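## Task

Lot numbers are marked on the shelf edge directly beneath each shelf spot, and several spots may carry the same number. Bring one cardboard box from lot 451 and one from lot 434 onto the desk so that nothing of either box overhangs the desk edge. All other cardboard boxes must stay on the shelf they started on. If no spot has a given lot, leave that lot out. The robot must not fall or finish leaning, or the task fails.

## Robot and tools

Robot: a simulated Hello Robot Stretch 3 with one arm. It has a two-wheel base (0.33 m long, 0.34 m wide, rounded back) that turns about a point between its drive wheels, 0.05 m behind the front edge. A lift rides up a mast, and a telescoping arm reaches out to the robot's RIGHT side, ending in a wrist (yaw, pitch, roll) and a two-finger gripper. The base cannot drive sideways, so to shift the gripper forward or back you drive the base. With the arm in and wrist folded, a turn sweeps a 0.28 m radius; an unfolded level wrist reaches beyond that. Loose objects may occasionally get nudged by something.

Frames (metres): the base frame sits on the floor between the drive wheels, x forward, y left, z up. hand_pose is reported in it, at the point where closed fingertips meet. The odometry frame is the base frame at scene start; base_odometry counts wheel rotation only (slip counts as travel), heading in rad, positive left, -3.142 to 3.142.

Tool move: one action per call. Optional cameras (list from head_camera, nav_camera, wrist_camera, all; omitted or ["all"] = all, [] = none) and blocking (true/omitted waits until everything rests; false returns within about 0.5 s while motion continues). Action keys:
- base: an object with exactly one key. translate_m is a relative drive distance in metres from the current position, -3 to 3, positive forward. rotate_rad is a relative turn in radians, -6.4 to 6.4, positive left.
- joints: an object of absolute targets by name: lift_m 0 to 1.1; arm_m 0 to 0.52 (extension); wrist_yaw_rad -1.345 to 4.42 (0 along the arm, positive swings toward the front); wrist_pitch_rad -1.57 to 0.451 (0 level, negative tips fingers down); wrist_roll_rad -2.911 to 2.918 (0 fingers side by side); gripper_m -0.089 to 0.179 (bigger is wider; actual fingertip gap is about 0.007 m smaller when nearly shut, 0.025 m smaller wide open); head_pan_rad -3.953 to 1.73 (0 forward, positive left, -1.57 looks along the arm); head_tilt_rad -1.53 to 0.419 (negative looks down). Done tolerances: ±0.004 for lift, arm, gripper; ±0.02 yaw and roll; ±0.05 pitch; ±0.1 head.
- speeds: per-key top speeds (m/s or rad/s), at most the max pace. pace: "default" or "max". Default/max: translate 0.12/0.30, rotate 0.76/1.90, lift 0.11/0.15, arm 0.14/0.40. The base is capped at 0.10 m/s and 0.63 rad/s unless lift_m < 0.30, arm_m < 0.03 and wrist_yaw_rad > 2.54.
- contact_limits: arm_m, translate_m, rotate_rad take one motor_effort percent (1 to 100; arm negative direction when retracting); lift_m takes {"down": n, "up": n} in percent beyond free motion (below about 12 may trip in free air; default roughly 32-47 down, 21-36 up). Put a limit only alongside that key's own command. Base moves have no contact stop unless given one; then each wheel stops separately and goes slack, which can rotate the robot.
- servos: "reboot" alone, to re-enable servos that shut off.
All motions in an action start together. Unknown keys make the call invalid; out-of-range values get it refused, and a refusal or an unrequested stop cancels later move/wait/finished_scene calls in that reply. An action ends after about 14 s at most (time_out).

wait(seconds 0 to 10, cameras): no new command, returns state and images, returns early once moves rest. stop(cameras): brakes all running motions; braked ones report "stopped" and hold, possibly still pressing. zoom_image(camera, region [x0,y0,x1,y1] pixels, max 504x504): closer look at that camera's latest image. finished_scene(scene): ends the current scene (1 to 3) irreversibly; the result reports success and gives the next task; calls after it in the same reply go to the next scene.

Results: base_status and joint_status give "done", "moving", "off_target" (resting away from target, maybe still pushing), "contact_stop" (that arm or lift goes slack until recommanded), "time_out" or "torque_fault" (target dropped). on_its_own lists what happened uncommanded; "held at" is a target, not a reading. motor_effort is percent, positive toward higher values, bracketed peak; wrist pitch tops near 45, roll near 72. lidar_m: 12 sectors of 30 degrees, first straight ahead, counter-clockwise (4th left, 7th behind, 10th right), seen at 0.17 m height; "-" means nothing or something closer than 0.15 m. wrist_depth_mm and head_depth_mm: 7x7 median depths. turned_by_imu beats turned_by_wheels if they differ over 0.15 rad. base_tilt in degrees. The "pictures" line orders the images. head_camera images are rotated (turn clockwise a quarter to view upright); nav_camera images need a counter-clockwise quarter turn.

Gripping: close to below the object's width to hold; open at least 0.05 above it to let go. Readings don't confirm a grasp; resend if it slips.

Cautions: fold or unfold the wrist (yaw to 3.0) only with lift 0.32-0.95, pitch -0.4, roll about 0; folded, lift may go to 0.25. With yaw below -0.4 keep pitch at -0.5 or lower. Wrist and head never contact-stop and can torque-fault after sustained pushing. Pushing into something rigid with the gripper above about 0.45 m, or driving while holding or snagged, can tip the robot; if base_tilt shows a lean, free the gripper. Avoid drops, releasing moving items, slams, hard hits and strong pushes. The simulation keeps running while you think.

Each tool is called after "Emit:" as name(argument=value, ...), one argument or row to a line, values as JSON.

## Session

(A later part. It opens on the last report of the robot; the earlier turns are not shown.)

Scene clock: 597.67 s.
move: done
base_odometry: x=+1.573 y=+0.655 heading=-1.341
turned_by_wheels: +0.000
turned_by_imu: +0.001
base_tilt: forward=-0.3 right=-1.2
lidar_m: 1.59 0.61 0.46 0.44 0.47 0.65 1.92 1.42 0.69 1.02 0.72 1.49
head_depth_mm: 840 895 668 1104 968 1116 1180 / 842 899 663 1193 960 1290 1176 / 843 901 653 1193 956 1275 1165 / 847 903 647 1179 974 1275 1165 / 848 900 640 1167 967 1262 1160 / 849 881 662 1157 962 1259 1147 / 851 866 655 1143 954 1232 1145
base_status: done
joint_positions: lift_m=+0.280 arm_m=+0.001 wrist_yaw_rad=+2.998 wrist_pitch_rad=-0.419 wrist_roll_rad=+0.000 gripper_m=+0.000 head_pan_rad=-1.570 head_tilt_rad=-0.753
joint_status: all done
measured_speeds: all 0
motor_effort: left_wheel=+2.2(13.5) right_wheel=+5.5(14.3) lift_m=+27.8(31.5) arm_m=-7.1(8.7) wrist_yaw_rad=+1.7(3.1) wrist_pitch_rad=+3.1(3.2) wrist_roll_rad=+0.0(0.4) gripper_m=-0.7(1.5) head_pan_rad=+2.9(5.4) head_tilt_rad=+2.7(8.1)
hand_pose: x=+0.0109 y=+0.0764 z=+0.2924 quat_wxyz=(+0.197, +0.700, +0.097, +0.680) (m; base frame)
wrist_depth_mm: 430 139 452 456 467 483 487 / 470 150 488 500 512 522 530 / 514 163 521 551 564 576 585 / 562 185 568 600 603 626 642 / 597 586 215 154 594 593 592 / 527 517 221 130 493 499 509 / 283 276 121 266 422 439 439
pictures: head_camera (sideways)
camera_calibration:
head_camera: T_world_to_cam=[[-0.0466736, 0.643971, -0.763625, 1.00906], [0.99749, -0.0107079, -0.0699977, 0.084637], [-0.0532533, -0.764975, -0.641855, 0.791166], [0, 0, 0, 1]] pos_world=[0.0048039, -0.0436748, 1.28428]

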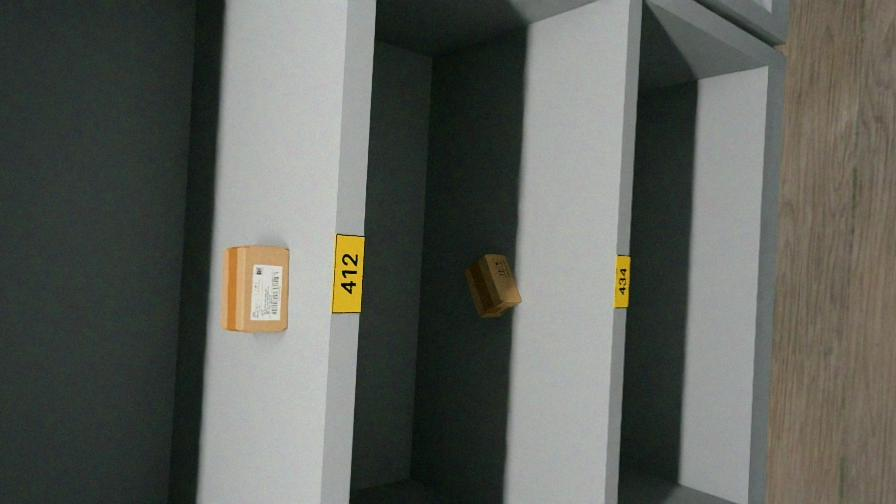

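Emit:
zoom_image(
  camera="head_camera",
  region=[440, 230, 650, 340],
)

Emit:
move(
  joints={"lift_m": 0.645},
  pace="max",
  cameras=[],
)

Emit:
move(
  joints={"wrist_yaw_rad": 0.0, "wrist_pitch_rad": -0.52, "gripper_m": 0.17},
  cameras=["wrist_camera", "head_camera"],
)

Scaled by 2.400 from the camera's 896x504 image, which has a finer 1280x720 frame.

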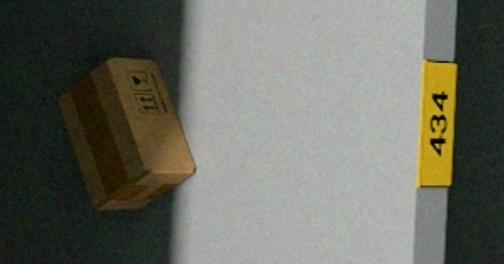

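Scene clock: 615.17 s.
move: done
base_odometry: x=+1.573 y=+0.655 heading=-1.341
turned_by_wheels: +0.000
turned_by_imu: +0.000
base_tilt: forward=-0.3 right=-1.2
lidar_m: 1.58 0.61 0.46 0.44 0.46 0.65 1.92 1.41 0.69 1.02 0.72 1.48
head_depth_mm: 842 903 643 1107 967 1127 1184 / 840 898 666 1187 962 1295 1170 / 843 902 658 1195 957 1281 1175 / 845 904 650 1186 945 1267 1165 / 850 907 644 1174 969 1271 1161 / 851 890 640 1170 967 1257 1156 / 853 877 658 1146 957 1225 1145
base_status: not commanded
joint_positions: lift_m=+0.645 arm_m=+0.001 wrist_yaw_rad=+2.998 wrist_pitch_rad=-0.419 wrist_roll_rad=+0.000 gripper_m=+0.000 head_pan_rad=-1.570 head_tilt_rad=-0.750
joint_status: all done
measured_speeds: all 0
motor_effort: left_wheel=+1.9(2.6) right_wheel=+4.9(6.0) lift_m=+28.1(33.5) arm_m=-5.2(6.4) wrist_yaw_rad=+1.7(3.1) wrist_pitch_rad=+3.1(3.2) wrist_roll_rad=-0.1(0.3) gripper_m=-1.1(1.6) head_pan_rad=+3.2(4.2) head_tilt_rad=+1.9(3.3)
hand_pose: x=+0.0110 y=+0.0765 z=+0.6576 quat_wxyz=(+0.197, +0.700, +0.097, +0.680) (m; base frame)
wrist_depth_mm: 433 139 447 458 463 482 489 / 471 150 492 498 510 522 533 / 513 164 520 554 564 576 592 / 565 185 569 602 619 631 657 / 633 626 214 154 686 725 739 / 708 726 221 130 785 821 848 / 810 799 121 836 809 833 837
pictures: none
No camera images: "cameras" was empty.

Scene clock: 617.67 s.
move: done
base_odometry: x=+1.573 y=+0.655 heading=-1.341
turned_by_wheels: +0.000
turned_by_imu: +0.000
base_tilt: forward=-0.3 right=-1.3
lidar_m: 1.58 0.62 0.46 0.44 0.46 0.65 1.92 1.41 0.69 1.02 0.72 1.49
head_depth_mm: 837 905 644 1109 965 1122 1180 / 840 897 667 1190 969 1281 1173 / 846 900 659 1189 956 1291 1175 / 844 904 647 1186 947 1278 464 / 847 903 643 1176 970 1267 1130 / 853 895 638 1162 965 1267 1156 / 855 879 658 1148 954 1227 1147
base_status: not commanded
joint_positions: lift_m=+0.645 arm_m=+0.001 wrist_yaw_rad=+0.003 wrist_pitch_rad=-0.531 wrist_roll_rad=+0.000 gripper_m=+0.170 head_pan_rad=-1.570 head_tilt_rad=-0.750
joint_status: all done
measured_speeds: all 0
motor_effort: left_wheel=+1.9(2.4) right_wheel=+4.9(5.8) lift_m=+23.1(27.8) arm_m=-4.1(5.3) wrist_yaw_rad=-4.1(6.4) wrist_pitch_rad=+1.6(5.7) wrist_roll_rad=+0.0(0.3) gripper_m=+0.4(87.4) head_pan_rad=+3.2(3.8) head_tilt_rad=+2.5(3.1)
hand_pose: x=-0.0209 y=-0.3544 z=+0.6333 quat_wxyz=(+0.683, +0.187, -0.682, -0.185) (m; base frame)
wrist_depth_mm: 570 687 722 722 708 691 511 / 529 549 541 535 529 525 489 / 438 435 432 427 423 417 416 / 550 684 - - 409 399 452 / 583 145 - - - - 495 / 117 128 810 791 790 135 119 / 117 764 756 736 730 710 107
pictures: head_camera (sideways), wrist_camera
camera_calibration:
head_camera: T_world_to_cam=[[-0.0468237, 0.641561, -0.765641, 1.01169], [0.997492, -0.0106918, -0.0699619, 0.0845907], [-0.0530709, -0.766997, -0.639452, 0.788039], [0, 0, 0, 1]] pos_world=[0.00481427, -0.0437301, 1.28442]
wrist_camera: T_world_to_cam=[[-0.998891, -0.0367716, -0.0294133, -0.0086107], [-0.00272399, 0.668722, -0.743507, 0.740289], [0.0470093, -0.742602, -0.668081, 0.327076], [0, 0, 0, 1]] pos_world=[-0.0219602, -0.252477, 0.76867]

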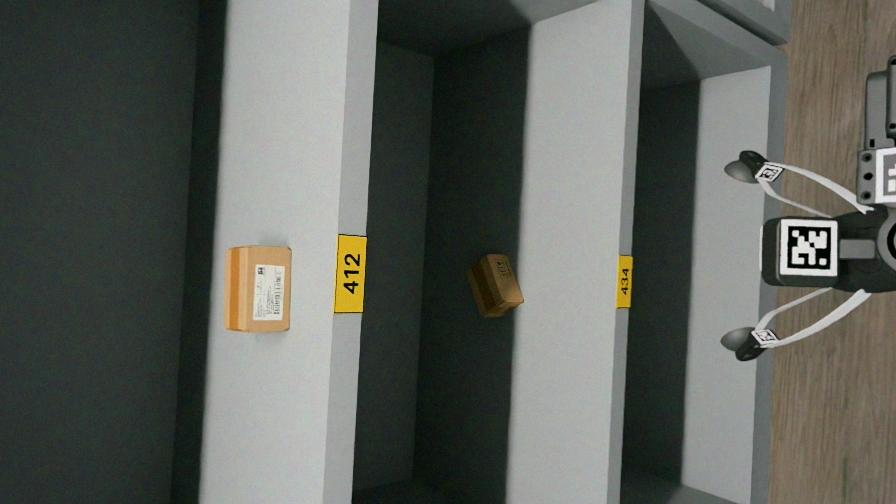

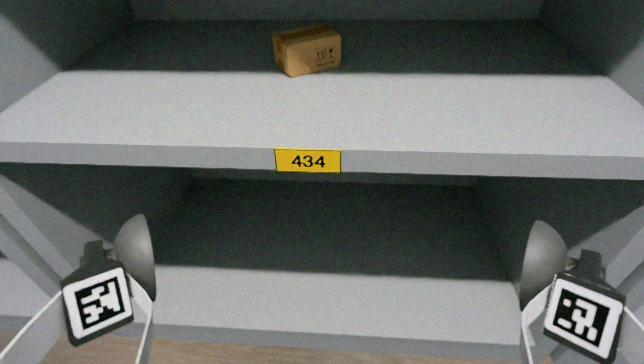

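Emit:
zoom_image(
  camera="wrist_camera",
  region=[250, 10, 370, 90],
)

Scaled by 4.200.

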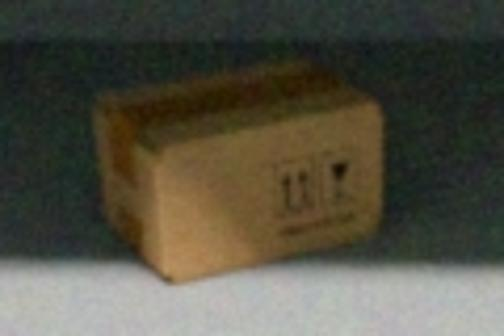

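Emit:
move(
  base={"translate_m": -0.045},
  joints={"wrist_yaw_rad": 0.48, "wrist_pitch_rad": -0.515, "lift_m": 0.668},
  cameras=[],
)

Emit:
move(
  joints={"arm_m": 0.455},
  contact_limits={"arm_m": 35},
  cameras=["wrist_camera"],
)

Scene clock: 648.83 s.
move: done
base_odometry: x=+1.562 y=+0.699 heading=-1.341
turned_by_wheels: +0.000
turned_by_imu: +0.000
base_tilt: forward=-0.4 right=-1.3
lidar_m: 1.59 0.62 0.46 0.44 0.47 0.65 1.93 1.41 0.66 1.02 0.75 1.49
head_depth_mm: 842 904 641 994 918 1065 1184 / 840 907 668 1184 966 1242 1180 / 841 899 661 1182 956 1286 1170 / 844 905 651 1186 953 1271 469 / 847 902 643 1178 970 1268 442 / 847 896 637 1173 962 1265 1129 / 854 880 660 1154 956 1261 1130
base_status: done
joint_positions: lift_m=+0.668 arm_m=+0.001 wrist_yaw_rad=+0.477 wrist_pitch_rad=-0.531 wrist_roll_rad=+0.000 gripper_m=+0.170 head_pan_rad=-1.570 head_tilt_rad=-0.750
joint_status: all done
measured_speeds: all 0
motor_effort: left_wheel=-6.8(11.4) right_wheel=-5.9(10.2) lift_m=+30.9(33.6) arm_m=-1.9(3.1) wrist_yaw_rad=+1.9(5.1) wrist_pitch_rad=+2.4(4.4) wrist_roll_rad=+0.0(0.4) gripper_m=+0.8(1.4) head_pan_rad=+3.5(3.5) head_tilt_rad=+1.7(2.5)
hand_pose: x=+0.0743 y=-0.3311 z=+0.6563 quat_wxyz=(+0.707, +0.341, -0.619, -0.019) (m; base frame)
wrist_depth_mm: 826 527 618 747 739 675 612 / - 630 581 583 581 514 566 / - - 651 491 461 462 453 / - - 747 - 450 392 380 / - 994 870 - - 365 344 / 123 142 897 826 803 135 119 / 117 803 816 800 747 714 109
pictures: none
No camera images: "cameras" was empty.

Scene clock: 653.37 s.
move: done
base_odometry: x=+1.562 y=+0.699 heading=-1.341
turned_by_wheels: +0.000
turned_by_imu: +0.000
base_tilt: forward=-0.3 right=-1.1
lidar_m: 1.59 0.62 0.46 0.45 0.47 0.65 1.93 1.40 0.67 1.02 0.75 1.48
head_depth_mm: 839 904 640 993 915 1065 1188 / 838 894 666 1185 913 425 370 / 843 895 658 688 905 1244 1171 / 843 900 652 746 955 1275 1161 / 848 904 643 1172 971 1265 1155 / 847 893 639 1163 960 1253 1156 / 851 878 659 1150 952 1247 1148
base_status: not commanded
joint_positions: lift_m=+0.668 arm_m=+0.455 wrist_yaw_rad=+0.477 wrist_pitch_rad=-0.531 wrist_roll_rad=+0.000 gripper_m=+0.170 head_pan_rad=-1.570 head_tilt_rad=-0.750
joint_status: all done
measured_speeds: all 0
motor_effort: left_wheel=-6.8(7.4) right_wheel=-5.8(6.7) lift_m=+28.6(31.4) arm_m=+13.0(15.2) wrist_yaw_rad=+1.7(3.7) wrist_pitch_rad=+2.5(2.5) wrist_roll_rad=+0.3(0.3) gripper_m=+0.1(1.4) head_pan_rad=+2.7(3.7) head_tilt_rad=+1.1(2.4)
contact_limits: arm_m 35 (drawing in: default 31, maximum 55; extending or still: default 40, maximum 69)
hand_pose: x=+0.0744 y=-0.7855 z=+0.6563 quat_wxyz=(+0.707, +0.341, -0.619, -0.019) (m; base frame)
wrist_depth_mm: 376 457 443 370 322 286 254 / 391 480 496 413 354 306 272 / 414 460 467 449 391 334 292 / 400 394 386 390 384 362 319 / 339 328 333 332 327 327 324 / 124 142 293 232 280 281 119 / 117 255 259 207 215 250 109
pictures: wrist_camera
camera_calibration:
wrist_camera: T_world_to_cam=[[-0.872069, -0.488498, -0.0294135, -0.292945], [-0.307553, 0.593814, -0.743503, 1.00981], [0.380666, -0.63934, -0.668086, 0.0740794], [0, 0, 0, 1]] pos_world=[0.0269016, -0.695379, 0.791669]

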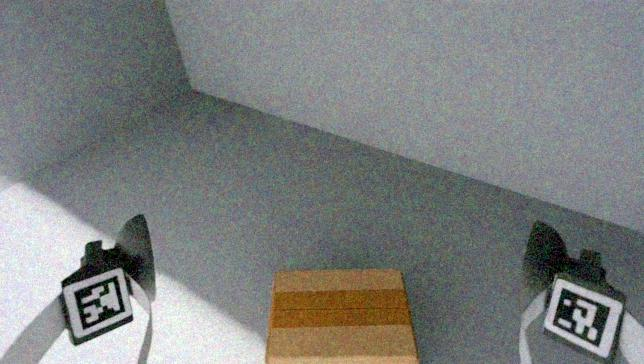

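Emit:
move(
  joints={"lift_m": 0.585},
  speeds={"lift_m": 0.06},
  contact_limits={"lift_m": {"down": 15}},
  cameras=["wrist_camera"],
)

Emit:
move(
  joints={"gripper_m": 0.08},
  cameras=["wrist_camera"],
)

Emit:
move(
  joints={"gripper_m": 0.05},
  cameras=["wrist_camera"],
)

Scene clock: 664.70 s.
move: done
base_odometry: x=+1.562 y=+0.699 heading=-1.341
turned_by_wheels: +0.000
turned_by_imu: +0.000
base_tilt: forward=-0.2 right=-1.3
lidar_m: 1.59 0.62 0.46 0.45 0.47 0.65 1.93 1.41 0.66 1.02 0.75 1.48
head_depth_mm: 841 903 641 991 917 1061 1186 / 841 898 665 1179 963 1200 448 / 844 899 658 1188 653 1198 1130 / 843 902 649 1185 909 1280 1168 / 846 906 645 1174 940 1267 1153 / 850 890 638 1166 960 1264 1153 / 854 876 658 1152 960 1246 1150
base_status: not commanded
joint_positions: lift_m=+0.585 arm_m=+0.455 wrist_yaw_rad=+0.477 wrist_pitch_rad=-0.531 wrist_roll_rad=+0.000 gripper_m=+0.170 head_pan_rad=-1.570 head_tilt_rad=-0.750
joint_status: all done
measured_speeds: all 0
motor_effort: left_wheel=-7.1(7.4) right_wheel=-6.1(6.4) lift_m=+23.1(28.2) arm_m=+12.8(13.6) wrist_yaw_rad=+2.9(3.3) wrist_pitch_rad=+2.4(2.5) wrist_roll_rad=-0.2(0.3) gripper_m=+0.9(1.2) head_pan_rad=+2.8(3.6) head_tilt_rad=+1.7(2.0)
contact_limits: arm_m 35 (drawing in: default 31, maximum 55; extending or still: default 40, maximum 69); lift_m down 15 (down: maximum 72; up: maximum 65)
hand_pose: x=+0.0744 y=-0.7855 z=+0.5733 quat_wxyz=(+0.707, +0.341, -0.619, -0.019) (m; base frame)
wrist_depth_mm: 377 458 440 373 324 284 254 / 384 402 397 389 353 305 273 / 322 319 318 313 312 307 289 / 268 265 263 184 257 256 254 / 228 220 218 158 161 219 217 / 118 142 187 146 152 188 120 / 117 171 172 170 169 168 109
pictures: wrist_camera
camera_calibration:
wrist_camera: T_world_to_cam=[[-0.872069, -0.488498, -0.0294136, -0.295387], [-0.307553, 0.593814, -0.743503, 0.948097], [0.380666, -0.63934, -0.668086, 0.0186282], [0, 0, 0, 1]] pos_world=[0.0269016, -0.695379, 0.70867]

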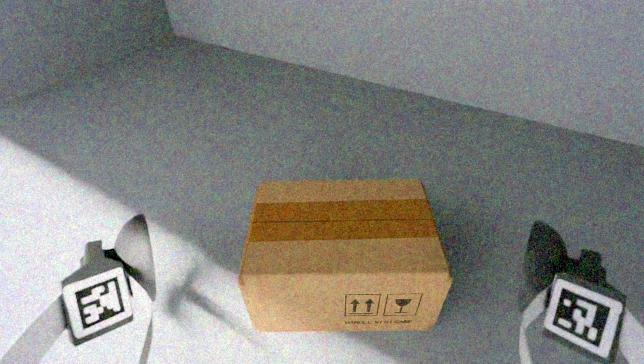

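Scene clock: 666.13 s.
move: done
base_odometry: x=+1.562 y=+0.699 heading=-1.341
turned_by_wheels: +0.000
turned_by_imu: +0.000
base_tilt: forward=-0.3 right=-1.1
lidar_m: 1.59 0.62 0.46 0.45 0.46 0.65 1.93 1.41 0.67 1.02 0.75 1.48
head_depth_mm: 838 903 643 996 917 1062 1184 / 842 897 668 1178 961 1203 450 / 839 898 660 1185 652 1204 1123 / 843 902 649 1186 907 1274 1164 / 847 904 643 1175 943 1269 1156 / 850 894 637 1164 966 1262 1158 / 850 874 659 1150 956 1246 1150
base_status: not commanded
joint_positions: lift_m=+0.585 arm_m=+0.455 wrist_yaw_rad=+0.477 wrist_pitch_rad=-0.531 wrist_roll_rad=+0.000 gripper_m=+0.080 head_pan_rad=-1.570 head_tilt_rad=-0.750
joint_status: all done
measured_speeds: all 0
motor_effort: left_wheel=-6.8(7.3) right_wheel=-5.4(6.3) lift_m=+22.8(24.1) arm_m=+12.9(13.7) wrist_yaw_rad=+2.0(3.6) wrist_pitch_rad=+2.4(2.5) wrist_roll_rad=-0.1(0.3) gripper_m=-5.4(83.9) head_pan_rad=+2.8(3.3) head_tilt_rad=+1.3(1.8)
contact_limits: arm_m 35 (drawing in: default 31, maximum 55; extending or still: default 40, maximum 69); lift_m down 15 (down: maximum 72; up: maximum 65)
hand_pose: x=+0.0744 y=-0.7855 z=+0.5733 quat_wxyz=(+0.707, +0.341, -0.619, -0.019) (m; base frame)
wrist_depth_mm: 379 453 441 371 324 285 254 / 386 403 397 387 352 308 274 / 322 320 317 313 309 306 289 / 269 264 264 185 257 256 253 / 228 227 155 157 153 220 218 / 199 125 142 149 145 127 191 / 181 124 170 170 169 120 170
pictures: wrist_camera
camera_calibration:
wrist_camera: T_world_to_cam=[[-0.872069, -0.488498, -0.0294133, -0.295387], [-0.307553, 0.593814, -0.743503, 0.948097], [0.380666, -0.63934, -0.668086, 0.0186275], [0, 0, 0, 1]] pos_world=[0.0269016, -0.695379, 0.708669]

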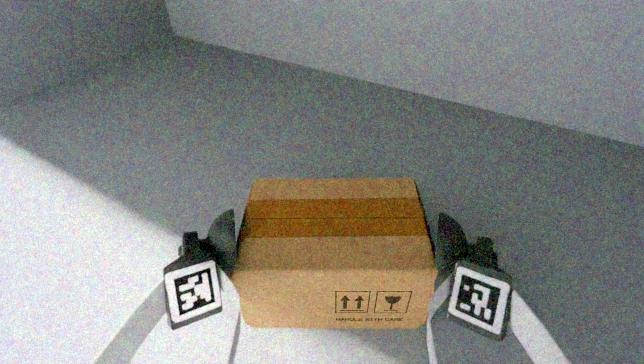

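Scene clock: 666.97 s.
move: done
base_odometry: x=+1.562 y=+0.699 heading=-1.341
turned_by_wheels: +0.000
turned_by_imu: +0.000
base_tilt: forward=-0.4 right=-1.1
lidar_m: 1.59 0.62 0.46 0.45 0.47 0.65 1.92 1.41 0.66 1.02 0.75 1.48
head_depth_mm: 840 902 641 997 913 1066 1178 / 839 903 664 1182 962 1200 449 / 840 897 657 1186 652 1186 1126 / 843 902 653 1181 910 1274 1162 / 846 908 642 1182 947 1264 1156 / 850 891 638 1164 964 1266 1146 / 850 879 661 1157 958 1251 1149
base_status: not commanded
joint_positions: lift_m=+0.585 arm_m=+0.455 wrist_yaw_rad=+0.477 wrist_pitch_rad=-0.531 wrist_roll_rad=+0.000 gripper_m=+0.051 head_pan_rad=-1.570 head_tilt_rad=-0.750
joint_status: all done
measured_speeds: all 0
motor_effort: left_wheel=-6.7(7.2) right_wheel=-5.1(6.1) lift_m=+23.1(24.0) arm_m=+12.3(13.4) wrist_yaw_rad=+2.1(2.8) wrist_pitch_rad=+2.4(2.5) wrist_roll_rad=+0.0(0.3) gripper_m=-13.7(85.8) head_pan_rad=+2.2(3.3) head_tilt_rad=+1.2(1.3)
contact_limits: arm_m 35 (drawing in: default 31, maximum 55; extending or still: default 40, maximum 69); lift_m down 15 (down: maximum 72; up: maximum 65)
hand_pose: x=+0.0744 y=-0.7855 z=+0.5733 quat_wxyz=(+0.707, +0.341, -0.619, -0.019) (m; base frame)
wrist_depth_mm: 379 457 439 372 322 283 255 / 384 404 399 387 351 307 272 / 323 317 316 313 310 306 288 / 267 265 263 185 257 257 254 / 228 227 156 158 157 221 217 / 199 193 132 149 145 183 191 / 180 167 171 169 169 124 171
pictures: wrist_camera
camera_calibration:
wrist_camera: T_world_to_cam=[[-0.872069, -0.488498, -0.0294134, -0.295387], [-0.307553, 0.593814, -0.743503, 0.948097], [0.380666, -0.63934, -0.668086, 0.0186277], [0, 0, 0, 1]] pos_world=[0.0269016, -0.695379, 0.708669]

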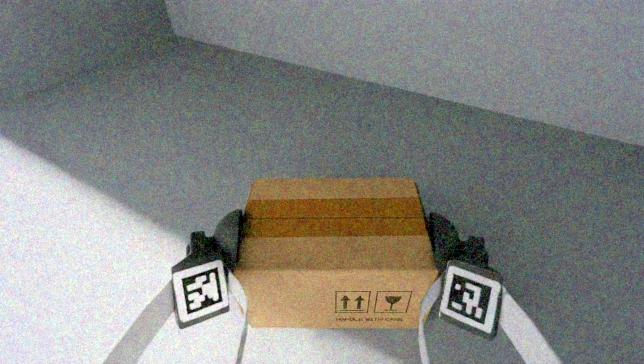

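Emit:
move(
  joints={"lift_m": 0.65},
  speeds={"lift_m": 0.06},
  cameras=[],
)

Emit:
move(
  joints={"arm_m": 0.0},
  cameras=["wrist_camera"],
)

Emit:
move(
  joints={"wrist_yaw_rad": 1.57, "lift_m": 0.88},
  base={"translate_m": -1.3},
  speeds={"wrist_yaw_rad": 0.8},
  cameras=[],
)

Emit:
move(
  base={"translate_m": -0.477},
  cameras=["wrist_camera"],
)

Scene clock: 714.40 s.
move: done
base_odometry: x=+1.562 y=+0.699 heading=-1.341
turned_by_wheels: +0.000
turned_by_imu: +0.000
base_tilt: forward=-0.3 right=-1.2
lidar_m: 1.59 0.62 0.46 0.45 0.47 0.65 1.93 1.40 0.67 1.02 0.75 1.48
head_depth_mm: 840 902 641 993 915 1066 1178 / 839 898 666 1194 939 455 379 / 842 899 659 714 906 1255 1149 / 840 906 652 793 955 1274 1162 / 844 901 645 1095 968 1269 1157 / 850 893 637 1166 966 1261 1148 / 851 876 658 1155 959 1256 1152
base_status: not commanded
joint_positions: lift_m=+0.650 arm_m=+0.455 wrist_yaw_rad=+0.477 wrist_pitch_rad=-0.534 wrist_roll_rad=+0.000 gripper_m=+0.051 head_pan_rad=-1.570 head_tilt_rad=-0.750
joint_status: all done
measured_speeds: all 0
motor_effort: left_wheel=-6.9(7.1) right_wheel=-5.8(6.4) lift_m=+31.1(33.7) arm_m=+12.2(12.9) wrist_yaw_rad=+2.8(3.2) wrist_pitch_rad=+3.0(3.2) wrist_roll_rad=-0.1(0.3) gripper_m=-13.7(14.1) head_pan_rad=+2.9(3.2) head_tilt_rad=+0.7(1.4)
contact_limits: arm_m 35 (drawing in: default 31, maximum 55; extending or still: default 40, maximum 69)
hand_pose: x=+0.0741 y=-0.7851 z=+0.6375 quat_wxyz=(+0.707, +0.343, -0.618, -0.020) (m; base frame)
wrist_depth_mm: 379 460 441 376 325 284 255 / 391 481 493 415 352 309 273 / 414 439 437 430 390 338 294 / 367 367 362 187 351 341 319 / 315 311 156 159 153 302 299 / 274 266 132 149 144 251 263 / 247 231 230 230 231 122 235
pictures: none
No camera images: "cameras" was empty.

Scene clock: 718.93 s.
move: done
base_odometry: x=+1.562 y=+0.699 heading=-1.341
turned_by_wheels: +0.000
turned_by_imu: +0.000
base_tilt: forward=-0.3 right=-1.2
lidar_m: 1.58 0.62 0.46 0.45 0.47 0.65 1.93 1.40 0.67 1.02 0.75 1.48
head_depth_mm: 838 905 642 996 915 1058 1182 / 840 898 666 1185 963 1249 1177 / 841 900 659 1194 956 1287 1169 / 844 901 651 1183 954 1272 1142 / 847 905 644 1177 966 1266 459 / 847 893 639 1167 959 1258 1110 / 852 878 659 1161 958 1248 1146
base_status: not commanded
joint_positions: lift_m=+0.650 arm_m=+0.001 wrist_yaw_rad=+0.477 wrist_pitch_rad=-0.535 wrist_roll_rad=+0.000 gripper_m=+0.051 head_pan_rad=-1.570 head_tilt_rad=-0.750
joint_status: all done
measured_speeds: all 0
motor_effort: left_wheel=-6.6(7.3) right_wheel=-6.2(6.3) lift_m=+25.6(31.8) arm_m=-12.9(14.9) wrist_yaw_rad=+2.1(3.7) wrist_pitch_rad=+3.3(3.3) wrist_roll_rad=+0.0(0.3) gripper_m=-13.7(14.1) head_pan_rad=+2.5(3.0) head_tilt_rad=+0.2(1.2)
hand_pose: x=+0.0741 y=-0.3306 z=+0.6374 quat_wxyz=(+0.707, +0.343, -0.618, -0.021) (m; base frame)
wrist_depth_mm: 840 520 615 724 705 662 605 / - 635 553 540 534 529 522 / - - 674 467 428 423 420 / - - 722 187 186 375 349 / - - 154 159 153 - 349 / 911 899 132 149 145 126 787 / 828 756 761 765 703 122 691
pictures: wrist_camera
camera_calibration:
wrist_camera: T_world_to_cam=[[-0.872094, -0.488445, -0.0295541, -0.0713731], [-0.309021, 0.596557, -0.740693, 0.724733], [0.379419, -0.636821, -0.671194, 0.355373], [0, 0, 0, 1]] pos_world=[0.0268784, -0.240898, 0.773219]

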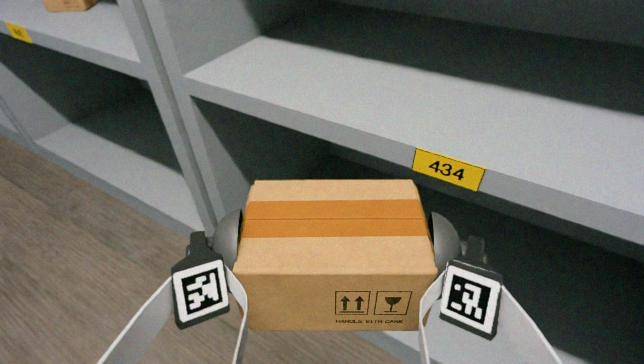

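Scene clock: 733.03 s.
move: done
base_odometry: x=+1.266 y=+1.965 heading=-1.341
turned_by_wheels: +0.000
turned_by_imu: -0.001
base_tilt: forward=-0.3 right=-1.2
lidar_m: 1.70 0.66 0.49 0.48 0.50 0.69 1.05 1.10 1.53 0.53 1.03 1.00
head_depth_mm: 2820 3082 2741 2075 1669 - - / 2875 3157 2778 2047 1675 - 1112 / 2707 3150 2719 2050 1640 - - / 793 808 573 1067 855 1022 - / 821 877 614 1161 941 1270 296 / 822 881 635 1162 941 1285 - / 825 880 630 1156 931 1287 -
base_status: done
joint_positions: lift_m=+0.880 arm_m=+0.001 wrist_yaw_rad=+1.567 wrist_pitch_rad=-0.535 wrist_roll_rad=+0.000 gripper_m=+0.051 head_pan_rad=-1.570 head_tilt_rad=-0.750
joint_status: all done
measured_speeds: all 0
motor_effort: left_wheel=-5.9(10.6) right_wheel=-5.8(14.1) lift_m=+31.3(34.1) arm_m=-4.6(13.2) wrist_yaw_rad=+0.9(4.7) wrist_pitch_rad=+3.2(3.4) wrist_roll_rad=-0.1(0.4) gripper_m=-13.5(14.4) head_pan_rad=+1.9(3.0) head_tilt_rad=-1.3(2.1)
hand_pose: x=+0.1867 y=-0.1465 z=+0.8673 quat_wxyz=(+0.615, +0.614, -0.351, +0.349) (m; base frame)
wrist_depth_mm: 784 - - - - - - / 782 - - - - - - / 766 - - - - 886 805 / 784 - - 187 - - 694 / 795 - 155 159 158 - 613 / 787 931 132 149 145 125 543 / 728 957 - 987 - 118 487
pictures: none
No camera images: "cameras" was empty.

Scene clock: 738.93 s.
move: done
base_odometry: x=+1.157 y=+2.429 heading=-1.341
turned_by_wheels: +0.000
turned_by_imu: -0.001
base_tilt: forward=-0.4 right=-1.2
lidar_m: 1.74 0.68 0.50 0.49 0.51 0.59 0.58 0.60 0.84 2.45 0.69 1.42
head_depth_mm: 1829 1758 1691 1645 1550 - - / 2779 2681 2448 2048 1678 - 1111 / 2800 3132 2778 2031 1637 - - / 2803 3158 2711 2019 1638 1349 - / 2843 3178 2697 2006 1614 1346 - / 2858 3239 2628 2009 1598 1371 - / 2778 3186 2593 1916 1359 1306 -
base_status: done
joint_positions: lift_m=+0.880 arm_m=+0.001 wrist_yaw_rad=+1.567 wrist_pitch_rad=-0.535 wrist_roll_rad=+0.000 gripper_m=+0.051 head_pan_rad=-1.570 head_tilt_rad=-0.750
joint_status: not commanded
measured_speeds: all 0
motor_effort: left_wheel=-2.1(10.3) right_wheel=-11.3(13.9) lift_m=+30.4(31.4) arm_m=-0.9(4.6) wrist_yaw_rad=+2.5(3.3) wrist_pitch_rad=+3.3(3.4) wrist_roll_rad=+0.1(0.4) gripper_m=-13.9(14.2) head_pan_rad=+2.1(2.6) head_tilt_rad=-1.4(2.5)
hand_pose: x=+0.1867 y=-0.1465 z=+0.8673 quat_wxyz=(+0.615, +0.614, -0.351, +0.349) (m; base frame)
wrist_depth_mm: 756 - - - - - - / 790 - - - - - - / 801 - - - - 906 824 / 786 - - 187 - - 675 / 806 - 155 159 157 - 593 / 780 941 133 149 144 125 - / 732 971 996 - 997 119 -
pictures: wrist_camera
camera_calibration:
wrist_camera: T_world_to_cam=[[0.0295978, -0.999125, -0.0295651, -0.1196], [-0.672142, 0.00199845, -0.74042, 0.800524], [0.73983, 0.0417867, -0.671494, 0.61652], [0, 0, 0, 1]] pos_world=[0.0854854, -0.146857, 1.00318]

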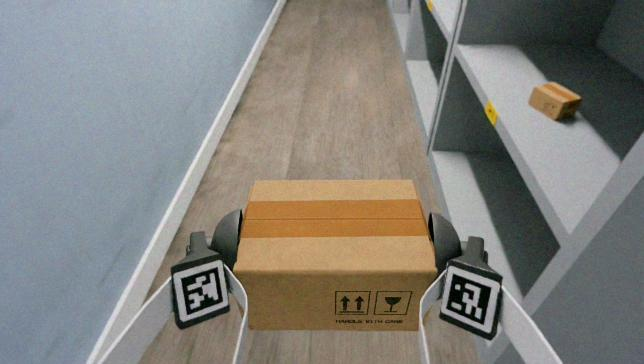

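Emit:
move(
  base={"rotate_rad": 1.571},
  cameras=[],
)

Emit:
move(
  base={"translate_m": -1.2},
  cameras=[],
)

Emit:
move(
  base={"translate_m": -0.64},
  cameras=[],
)

Emit:
move(
  base={"rotate_rad": -1.571},
  cameras=["nav_camera"],
)

Scene clock: 754.93 s.
move: done
base_odometry: x=+1.157 y=+2.429 heading=+0.230
turned_by_wheels: +1.571
turned_by_imu: +1.546
base_tilt: forward=-0.2 right=-1.3
lidar_m: 0.49 0.50 0.60 0.58 0.60 0.82 2.35 0.69 1.40 1.83 0.68 0.50
head_depth_mm: 1854 2096 1486 1680 1601 - - / 2736 2463 2437 2007 1692 - 1116 / 3633 3986 2726 2050 1639 - - / 3637 3889 2726 2027 1625 1347 - / 3489 3510 2678 2002 1613 1341 - / 2054 2118 2170 1931 1602 1370 - / 1368 1399 1432 1487 1481 1339 -
base_status: done
joint_positions: lift_m=+0.880 arm_m=+0.001 wrist_yaw_rad=+1.567 wrist_pitch_rad=-0.535 wrist_roll_rad=+0.000 gripper_m=+0.051 head_pan_rad=-1.570 head_tilt_rad=-0.750
joint_status: not commanded
measured_speeds: all 0
motor_effort: left_wheel=-8.5(13.2) right_wheel=+9.3(12.0) lift_m=+29.9(30.9) arm_m=-4.9(5.2) wrist_yaw_rad=+1.0(3.2) wrist_pitch_rad=+3.3(3.4) wrist_roll_rad=+0.1(0.3) gripper_m=-13.3(14.2) head_pan_rad=+1.5(2.3) head_tilt_rad=-2.2(3.1)
hand_pose: x=+0.1867 y=-0.1465 z=+0.8673 quat_wxyz=(+0.615, +0.614, -0.351, +0.349) (m; base frame)
wrist_depth_mm: 404 400 391 390 382 382 378 / 452 446 434 435 425 418 414 / 504 495 491 484 474 469 467 / 581 569 543 187 517 537 522 / 688 661 154 159 157 610 605 / 814 736 132 149 144 665 713 / - 949 946 921 919 121 852
pictures: none
No camera images: "cameras" was empty.

Scene clock: 768.07 s.
move: done
base_odometry: x=-0.011 y=+2.155 heading=+0.230
turned_by_wheels: +0.000
turned_by_imu: -0.001
base_tilt: forward=-0.2 right=-1.1
lidar_m: 1.68 0.83 0.61 0.59 0.61 0.84 2.08 1.83 2.65 0.81 0.49 0.62
head_depth_mm: 3555 3781 2823 2086 1661 - - / 3429 3628 2785 2033 1704 - 1105 / 3474 3840 2736 2056 1644 - - / 3462 3631 2706 2034 1624 1354 - / 1729 1867 2029 1875 1576 1352 296 / 882 913 949 988 1033 1088 - / 592 605 617 633 667 784 -
base_status: done
joint_positions: lift_m=+0.880 arm_m=+0.001 wrist_yaw_rad=+1.567 wrist_pitch_rad=-0.535 wrist_roll_rad=+0.000 gripper_m=+0.051 head_pan_rad=-1.570 head_tilt_rad=-0.750
joint_status: not commanded
measured_speeds: all 0
motor_effort: left_wheel=-7.5(12.8) right_wheel=-3.2(11.7) lift_m=+29.1(30.5) arm_m=-11.3(13.5) wrist_yaw_rad=+1.2(3.8) wrist_pitch_rad=+3.2(3.4) wrist_roll_rad=+0.0(0.4) gripper_m=-13.4(14.2) head_pan_rad=+1.5(2.2) head_tilt_rad=-3.8(4.1)
hand_pose: x=+0.1867 y=-0.1465 z=+0.8673 quat_wxyz=(+0.615, +0.614, -0.351, +0.349) (m; base frame)
wrist_depth_mm: - - - - - - 404 / - - - - - - 403 / - - - - - - 398 / - - - 187 - - 401 / - - 155 159 158 - 399 / - - 132 149 145 125 398 / - 980 - - 991 119 398
pictures: none
No camera images: "cameras" was empty.

Scene clock: 775.57 s.
move: done
base_odometry: x=-0.634 y=+2.010 heading=+0.230
turned_by_wheels: +0.000
turned_by_imu: -0.001
base_tilt: forward=-0.2 right=-1.2
lidar_m: 2.22 0.83 0.61 0.59 0.61 0.85 1.44 1.29 1.64 3.23 1.20 0.96
head_depth_mm: 3504 3691 2783 2055 1669 - - / 3562 3703 2782 2068 1690 - 1110 / 3539 3800 2772 2035 1633 - - / 3415 3717 2707 2023 1617 1355 - / 3578 3735 2638 2012 1619 1355 296 / 3399 3444 2669 2001 1612 1368 - / 2444 2487 2376 1981 1598 1366 -
base_status: done
joint_positions: lift_m=+0.880 arm_m=+0.001 wrist_yaw_rad=+1.567 wrist_pitch_rad=-0.535 wrist_roll_rad=+0.000 gripper_m=+0.051 head_pan_rad=-1.570 head_tilt_rad=-0.750
joint_status: not commanded
measured_speeds: all 0
motor_effort: left_wheel=-7.7(13.1) right_wheel=-3.5(11.6) lift_m=+28.4(29.6) arm_m=-9.6(11.8) wrist_yaw_rad=+2.3(3.6) wrist_pitch_rad=+3.3(3.4) wrist_roll_rad=-0.1(0.3) gripper_m=-13.4(14.4) head_pan_rad=+1.2(1.9) head_tilt_rad=-3.4(4.6)
hand_pose: x=+0.1867 y=-0.1465 z=+0.8673 quat_wxyz=(+0.615, +0.614, -0.351, +0.349) (m; base frame)
wrist_depth_mm: - - - - - 737 729 / - - - - - 819 804 / - - - - - 917 883 / - - - 187 - - - / - - 154 159 158 - - / - - 132 149 145 - - / - - 989 983 - 121 -
pictures: none
No camera images: "cameras" was empty.

Scene clock: 779.17 s.
move: done
base_odometry: x=-0.634 y=+2.010 heading=-1.341
turned_by_wheels: -1.571
turned_by_imu: -1.546
base_tilt: forward=-0.3 right=-1.3
lidar_m: 3.05 1.19 0.96 2.14 0.83 0.61 0.59 0.62 0.86 1.44 1.29 1.90
head_depth_mm: 1210 1355 1532 1674 1572 - - / 1219 1361 1553 1819 1702 - 1113 / 1213 1366 1570 1833 1641 - - / 1215 1369 1565 1844 1637 1364 - / 1218 1371 1584 1807 1623 1348 296 / 1224 1389 1576 1834 1602 1374 - / 1221 1375 1575 1819 1599 1358 -
base_status: done
joint_positions: lift_m=+0.880 arm_m=+0.001 wrist_yaw_rad=+1.567 wrist_pitch_rad=-0.535 wrist_roll_rad=+0.000 gripper_m=+0.051 head_pan_rad=-1.570 head_tilt_rad=-0.750
joint_status: not commanded
measured_speeds: all 0
motor_effort: left_wheel=+8.1(12.7) right_wheel=-10.9(13.0) lift_m=+27.9(29.0) arm_m=-12.7(13.3) wrist_yaw_rad=+2.1(3.3) wrist_pitch_rad=+3.3(3.4) wrist_roll_rad=-0.2(0.3) gripper_m=-13.4(14.2) head_pan_rad=+1.5(1.7) head_tilt_rad=-4.0(5.0)
hand_pose: x=+0.1867 y=-0.1464 z=+0.8673 quat_wxyz=(+0.615, +0.614, -0.351, +0.349) (m; base frame)
wrist_depth_mm: - - - - - - - / - - - - - - - / - - - - - - - / - - - 187 - - - / - - 155 159 158 - - / - - 132 149 145 - - / - 994 - 984 - 122 -
pictures: nav_camera (sideways)
camera_calibration:
nav_camera: T_world_to_cam=[[0.0175997, -0.661912, 0.749375, -0.931856], [-0.999787, -0.0197103, 0.00607104, 0.0483751], [0.0107519, -0.749322, -0.662118, 0.814791], [0, 0, 0, 1]] pos_world=[0.0560046, -0.00531236, 1.2375]

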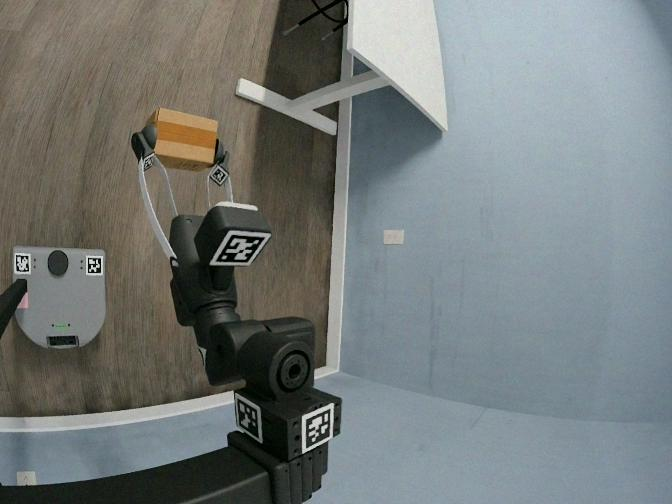

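Emit:
move(
  base={"translate_m": 1.1},
  cameras=[],
)

Emit:
move(
  joints={"wrist_yaw_rad": 0.0},
  cameras=["head_camera", "nav_camera"],
)

Scene clock: 798.30 s.
move: done
base_odometry: x=-0.384 y=+0.939 heading=-1.341
turned_by_wheels: +0.000
turned_by_imu: +0.001
base_tilt: forward=-0.3 right=-1.2
lidar_m: 2.61 1.15 0.85 0.83 0.86 1.74 1.69 1.76 1.04 0.98 0.97 2.10
head_depth_mm: 1225 1381 1517 949 1662 - - / 1229 1393 1219 940 1690 - 1109 / 1230 1382 1203 935 1541 - - / 1235 1395 1189 956 1604 1363 - / 1242 1409 1173 951 1609 1344 295 / 1242 1398 1164 942 1562 1364 - / 1243 1401 1150 930 1590 1366 -
base_status: done
joint_positions: lift_m=+0.880 arm_m=+0.001 wrist_yaw_rad=+1.567 wrist_pitch_rad=-0.535 wrist_roll_rad=+0.000 gripper_m=+0.051 head_pan_rad=-1.570 head_tilt_rad=-0.750
joint_status: not commanded
measured_speeds: all 0
motor_effort: left_wheel=+3.7(11.7) right_wheel=+5.7(10.5) lift_m=+27.4(28.6) arm_m=-8.8(12.5) wrist_yaw_rad=+2.1(3.4) wrist_pitch_rad=+3.3(3.4) wrist_roll_rad=+0.0(0.3) gripper_m=-13.5(14.2) head_pan_rad=+0.4(1.7) head_tilt_rad=-6.0(6.1)
hand_pose: x=+0.1867 y=-0.1464 z=+0.8673 quat_wxyz=(+0.615, +0.614, -0.351, +0.349) (m; base frame)
wrist_depth_mm: - - - - - - - / - - - - - - - / - - - - - - - / - - - 187 - - - / - - 154 159 157 - - / - - 132 149 145 - - / - - 990 997 994 121 986
pictures: none
No camera images: "cameras" was empty.

Scene clock: 800.07 s.
move: done
base_odometry: x=-0.384 y=+0.939 heading=-1.341
turned_by_wheels: +0.000
turned_by_imu: +0.000
base_tilt: forward=-0.3 right=-1.2
lidar_m: 2.61 1.15 0.85 0.83 0.87 1.74 1.69 1.76 1.05 0.98 0.97 2.10
head_depth_mm: 1223 1380 1521 953 1650 - - / 1227 1386 1213 941 1692 - - / 1235 1389 1205 932 1492 - - / 1239 1391 1182 956 317 313 - / 1238 1397 1176 956 1616 1326 1163 / 1241 1405 1166 947 1558 1333 1157 / 1245 1406 1145 937 1614 1335 1151
base_status: not commanded
joint_positions: lift_m=+0.880 arm_m=+0.001 wrist_yaw_rad=+0.003 wrist_pitch_rad=-0.535 wrist_roll_rad=+0.000 gripper_m=+0.051 head_pan_rad=-1.570 head_tilt_rad=-0.750
joint_status: all done
measured_speeds: all 0
motor_effort: left_wheel=+3.4(4.0) right_wheel=+6.8(7.1) lift_m=+27.6(27.7) arm_m=-8.5(9.5) wrist_yaw_rad=-2.5(6.5) wrist_pitch_rad=+3.3(3.4) wrist_roll_rad=-0.3(0.3) gripper_m=-13.7(14.4) head_pan_rad=+0.2(1.1) head_tilt_rad=-5.6(6.2)
hand_pose: x=-0.0209 y=-0.3537 z=+0.8673 quat_wxyz=(+0.682, +0.188, -0.681, -0.186) (m; base frame)
wrist_depth_mm: - - - - - - - / - - - - - - - / - - - - - - - / - - - 187 - - - / - - 155 159 157 - - / - - 132 149 145 - - / - - - - 990 122 -
pictures: head_camera (sideways), nav_camera (sideways)
camera_calibration:
head_camera: T_world_to_cam=[[-0.0468235, 0.641561, -0.765641, 1.01169], [0.997492, -0.010692, -0.0699619, 0.0845907], [-0.0530711, -0.766997, -0.639452, 0.788039], [0, 0, 0, 1]] pos_world=[0.00481426, -0.0437301, 1.28442]
nav_camera: T_world_to_cam=[[0.0175995, -0.661912, 0.749375, -0.931856], [-0.999787, -0.01971, 0.00607104, 0.0483751], [0.0107517, -0.749322, -0.662118, 0.814791], [0, 0, 0, 1]] pos_world=[0.0560046, -0.00531238, 1.2375]

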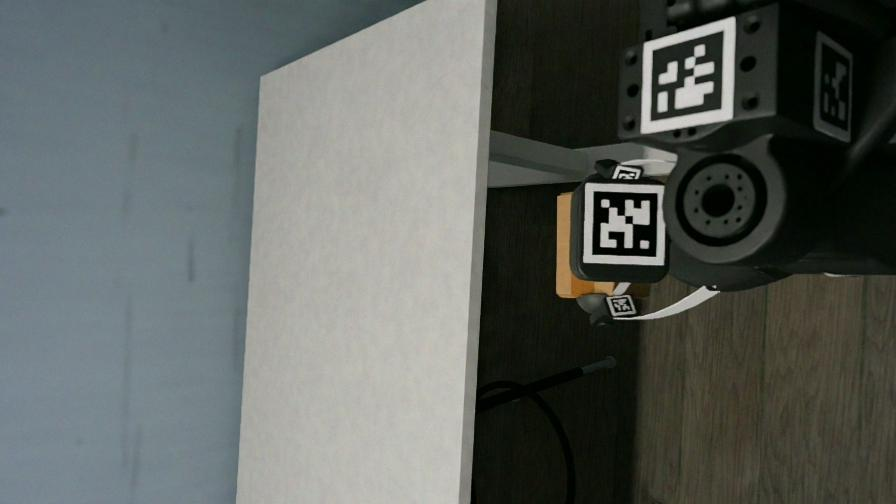

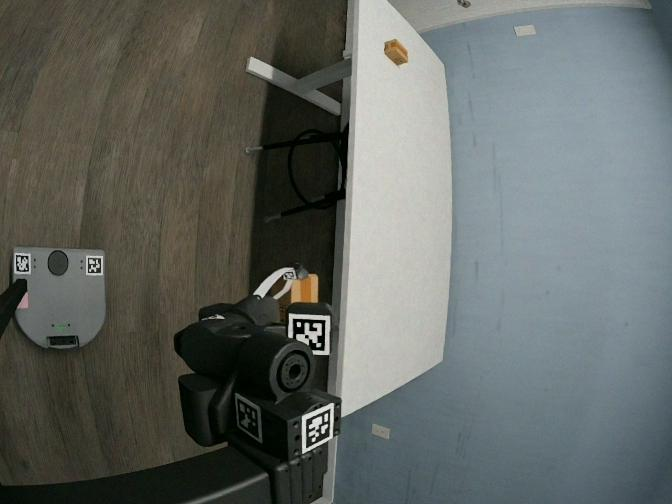

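Emit:
move(
  joints={"arm_m": 0.48},
  cameras=[],
)

Emit:
move(
  joints={"lift_m": 0.785},
  speeds={"lift_m": 0.06},
  cameras=[],
)

Emit:
move(
  joints={"lift_m": 0.775},
  speeds={"lift_m": 0.03},
  cameras=["head_camera", "wrist_camera"],
)

Emit:
move(
  joints={"lift_m": 0.77},
  speeds={"lift_m": 0.02},
  cameras=[],
)

Emit:
move(
  joints={"lift_m": 0.767},
  speeds={"lift_m": 0.02},
  cameras=[],
)

Scene clock: 821.30 s.
move: done
base_odometry: x=-0.384 y=+0.939 heading=-1.341
turned_by_wheels: +0.000
turned_by_imu: +0.000
base_tilt: forward=-0.2 right=-1.1
lidar_m: 2.60 1.15 0.85 0.83 0.86 1.73 1.68 1.76 1.04 0.98 0.97 2.11
head_depth_mm: 1228 1383 1519 315 - 1343 1203 / 1224 1356 429 385 1600 1367 1176 / 1237 1315 587 932 1546 1369 1166 / 1233 1345 871 954 1619 1351 1168 / 1238 1396 1173 951 1625 1337 1159 / 1238 1402 1159 941 1554 1338 1146 / 1247 1407 1145 933 1595 1326 1151
base_status: not commanded
joint_positions: lift_m=+0.880 arm_m=+0.480 wrist_yaw_rad=+0.003 wrist_pitch_rad=-0.535 wrist_roll_rad=+0.000 gripper_m=+0.051 head_pan_rad=-1.570 head_tilt_rad=-0.750
joint_status: all done
measured_speeds: all 0
motor_effort: left_wheel=+3.0(4.0) right_wheel=+6.6(7.4) lift_m=+26.8(27.3) arm_m=+12.6(15.4) wrist_yaw_rad=-2.6(4.6) wrist_pitch_rad=+3.4(3.4) wrist_roll_rad=-0.1(0.4) gripper_m=-13.3(14.2) head_pan_rad=+0.2(0.8) head_tilt_rad=-5.4(6.4)
hand_pose: x=-0.0209 y=-0.8331 z=+0.8673 quat_wxyz=(+0.682, +0.188, -0.681, -0.186) (m; base frame)
wrist_depth_mm: - - - - - - - / - - - - - - - / - - - - - - - / - - - 181 179 - - / - - 155 159 153 - - / - 123 132 149 145 122 - / - 272 272 270 275 122 277
pictures: none
No camera images: "cameras" was empty.

Scene clock: 823.47 s.
move: done
base_odometry: x=-0.384 y=+0.939 heading=-1.341
turned_by_wheels: +0.000
turned_by_imu: +0.000
base_tilt: forward=-0.5 right=-1.1
lidar_m: 2.61 1.15 0.85 0.83 0.86 1.73 1.69 1.76 1.05 0.98 0.97 2.10
head_depth_mm: 1228 1374 1529 949 1651 307 - / 1233 1386 1211 471 372 324 1146 / 1234 1383 640 867 1559 1359 1173 / 1234 1394 817 921 1622 1351 1161 / 1242 1400 1171 948 1617 1345 1156 / 1240 1392 1157 943 1565 1341 1153 / 1237 1405 1151 932 1591 1334 1150
base_status: not commanded
joint_positions: lift_m=+0.785 arm_m=+0.480 wrist_yaw_rad=+0.003 wrist_pitch_rad=-0.535 wrist_roll_rad=+0.000 gripper_m=+0.051 head_pan_rad=-1.570 head_tilt_rad=-0.750
joint_status: all done
measured_speeds: all 0
motor_effort: left_wheel=+3.6(4.1) right_wheel=+6.2(7.2) lift_m=+23.8(26.4) arm_m=+9.7(12.9) wrist_yaw_rad=-2.9(4.7) wrist_pitch_rad=+3.3(3.4) wrist_roll_rad=-0.2(0.3) gripper_m=-13.8(13.9) head_pan_rad=-0.1(1.0) head_tilt_rad=-5.2(6.7)
hand_pose: x=-0.0209 y=-0.8331 z=+0.7723 quat_wxyz=(+0.682, +0.188, -0.681, -0.186) (m; base frame)
wrist_depth_mm: - - - - - - - / - - - - - - - / - - - - - - - / 274 274 264 181 258 273 271 / 243 243 155 159 154 236 234 / 212 207 132 149 145 196 205 / 193 180 179 178 181 122 183
pictures: none
No camera images: "cameras" was empty.

Scene clock: 824.23 s.
move: done
base_odometry: x=-0.384 y=+0.939 heading=-1.341
turned_by_wheels: +0.000
turned_by_imu: +0.000
base_tilt: forward=-0.2 right=-1.4
lidar_m: 2.61 1.15 0.85 0.83 0.86 1.74 1.68 1.76 1.05 0.98 0.97 2.10
head_depth_mm: 1226 1379 1515 951 1666 318 - / 1226 1382 1215 508 385 326 1132 / 1237 1382 643 869 1547 1361 1169 / 1224 1389 1081 894 1623 1352 1159 / 1240 1397 1176 951 1616 1342 1155 / 1241 1405 1161 938 1564 1347 1156 / 1246 1400 1136 934 1594 1334 1145
base_status: not commanded
joint_positions: lift_m=+0.775 arm_m=+0.480 wrist_yaw_rad=+0.003 wrist_pitch_rad=-0.535 wrist_roll_rad=+0.000 gripper_m=+0.051 head_pan_rad=-1.570 head_tilt_rad=-0.750
joint_status: all done
measured_speeds: all 0
motor_effort: left_wheel=+3.1(4.0) right_wheel=+6.2(6.9) lift_m=+23.6(25.8) arm_m=+8.2(9.9) wrist_yaw_rad=-3.2(4.2) wrist_pitch_rad=+3.3(3.4) wrist_roll_rad=+0.0(0.2) gripper_m=-13.5(13.9) head_pan_rad=+0.3(0.7) head_tilt_rad=-5.8(6.6)
hand_pose: x=-0.0209 y=-0.8331 z=+0.7623 quat_wxyz=(+0.682, +0.188, -0.681, -0.186) (m; base frame)
wrist_depth_mm: - - - - - - - / - - - - - - - / - - - - - - - / 261 259 265 187 253 258 255 / 230 230 156 159 153 223 220 / 201 196 132 149 144 185 194 / 182 169 173 172 171 122 173
pictures: head_camera (sideways), wrist_camera
camera_calibration:
head_camera: T_world_to_cam=[[-0.0468239, 0.641653, -0.765564, 1.01158], [0.997492, -0.0106832, -0.0699633, 0.0845925], [-0.0530709, -0.76692, -0.639544, 0.788159], [0, 0, 0, 1]] pos_world=[0.00481427, -0.043728, 1.28441]
wrist_camera: T_world_to_cam=[[-0.998896, -0.0364997, -0.0295749, -0.0220988], [-0.0026469, 0.67228, -0.740292, 1.15683], [0.046903, -0.739396, -0.671635, 0.0631538], [0, 0, 0, 1]] pos_world=[-0.0219744, -0.731828, 0.898158]

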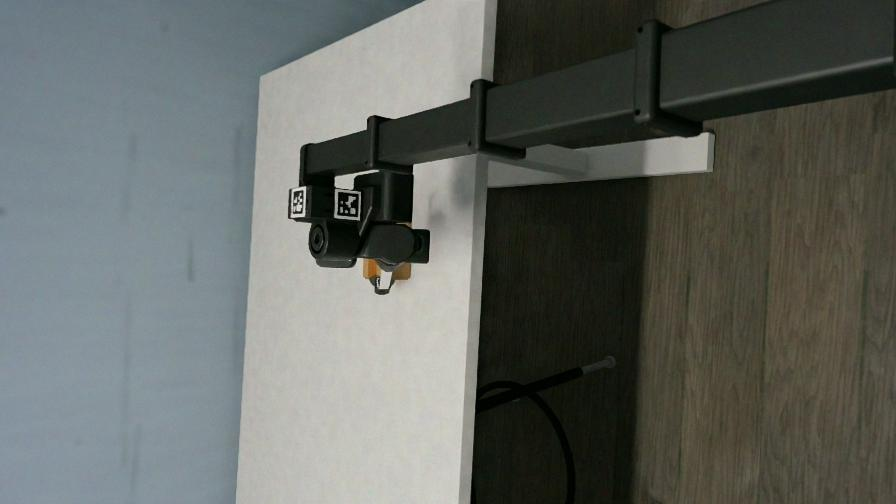

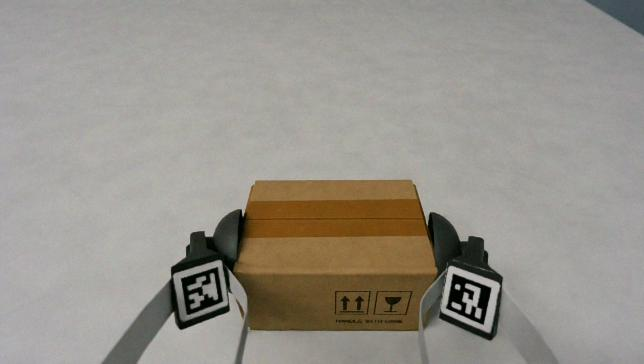

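Scene clock: 824.87 s.
move: done
base_odometry: x=-0.384 y=+0.939 heading=-1.341
turned_by_wheels: +0.000
turned_by_imu: +0.000
base_tilt: forward=-0.3 right=-1.2
lidar_m: 2.61 1.15 0.85 0.83 0.86 1.74 1.68 1.76 1.04 0.98 0.97 2.10
head_depth_mm: 1223 1381 1525 949 1658 324 289 / 1229 1388 1204 516 391 331 1121 / 1230 1393 644 868 1551 1348 1176 / 1236 1383 1131 892 1629 1347 1162 / 1242 1405 1167 951 1609 1341 1156 / 1244 1401 1156 939 1555 1341 1151 / 1245 1397 1148 937 1596 1332 1146
base_status: not commanded
joint_positions: lift_m=+0.770 arm_m=+0.480 wrist_yaw_rad=+0.003 wrist_pitch_rad=-0.526 wrist_roll_rad=+0.000 gripper_m=+0.051 head_pan_rad=-1.570 head_tilt_rad=-0.750
joint_status: all done
measured_speeds: all 0
motor_effort: left_wheel=+3.6(3.7) right_wheel=+6.3(7.1) lift_m=+22.3(26.3) arm_m=+7.7(8.9) wrist_yaw_rad=-3.4(4.5) wrist_pitch_rad=+1.6(3.3) wrist_roll_rad=+0.0(0.3) gripper_m=-13.7(13.9) head_pan_rad=-0.4(0.7) head_tilt_rad=-5.8(7.0)
hand_pose: x=-0.0209 y=-0.8345 z=+0.7593 quat_wxyz=(+0.683, +0.185, -0.682, -0.183) (m; base frame)
wrist_depth_mm: - - - - - - - / - - - - - - - / - - - - - - - / 260 265 264 184 249 257 254 / 228 227 155 154 157 220 219 / 199 193 133 148 144 183 192 / 177 123 170 169 168 121 170
pictures: none
No camera images: "cameras" was empty.

Scene clock: 825.40 s.
move: done
base_odometry: x=-0.384 y=+0.939 heading=-1.341
turned_by_wheels: +0.000
turned_by_imu: +0.000
base_tilt: forward=-0.4 right=-1.2
lidar_m: 2.61 1.15 0.85 0.83 0.86 1.74 1.69 1.76 1.05 0.98 0.97 2.11
head_depth_mm: 1225 1380 1519 949 1658 333 291 / 1225 1385 1211 521 395 334 1128 / 1232 1388 646 865 1544 1356 1165 / 1236 1390 1127 893 1630 1359 1159 / 1237 1390 1175 951 1605 1343 1162 / 1239 1405 1159 945 1562 1335 1152 / 1243 1405 1148 930 1586 1333 1148
base_status: not commanded
joint_positions: lift_m=+0.767 arm_m=+0.480 wrist_yaw_rad=+0.003 wrist_pitch_rad=-0.514 wrist_roll_rad=+0.000 gripper_m=+0.051 head_pan_rad=-1.570 head_tilt_rad=-0.750
joint_status: all done
measured_speeds: all 0
motor_effort: left_wheel=+3.8(4.0) right_wheel=+6.9(6.9) lift_m=+20.2(23.2) arm_m=+6.6(7.9) wrist_yaw_rad=-2.7(4.1) wrist_pitch_rad=-0.6(1.5) wrist_roll_rad=+0.1(0.3) gripper_m=-13.2(13.9) head_pan_rad=-0.1(0.7) head_tilt_rad=-5.9(6.3)
hand_pose: x=-0.0209 y=-0.8362 z=+0.7586 quat_wxyz=(+0.684, +0.181, -0.683, -0.179) (m; base frame)
wrist_depth_mm: - - - - - - - / - - - - - - - / - - - - - - - / 260 258 264 184 251 260 257 / 230 227 157 154 156 222 219 / 198 194 132 149 144 182 191 / 179 123 170 168 167 121 169
pictures: none
No camera images: "cameras" was empty.


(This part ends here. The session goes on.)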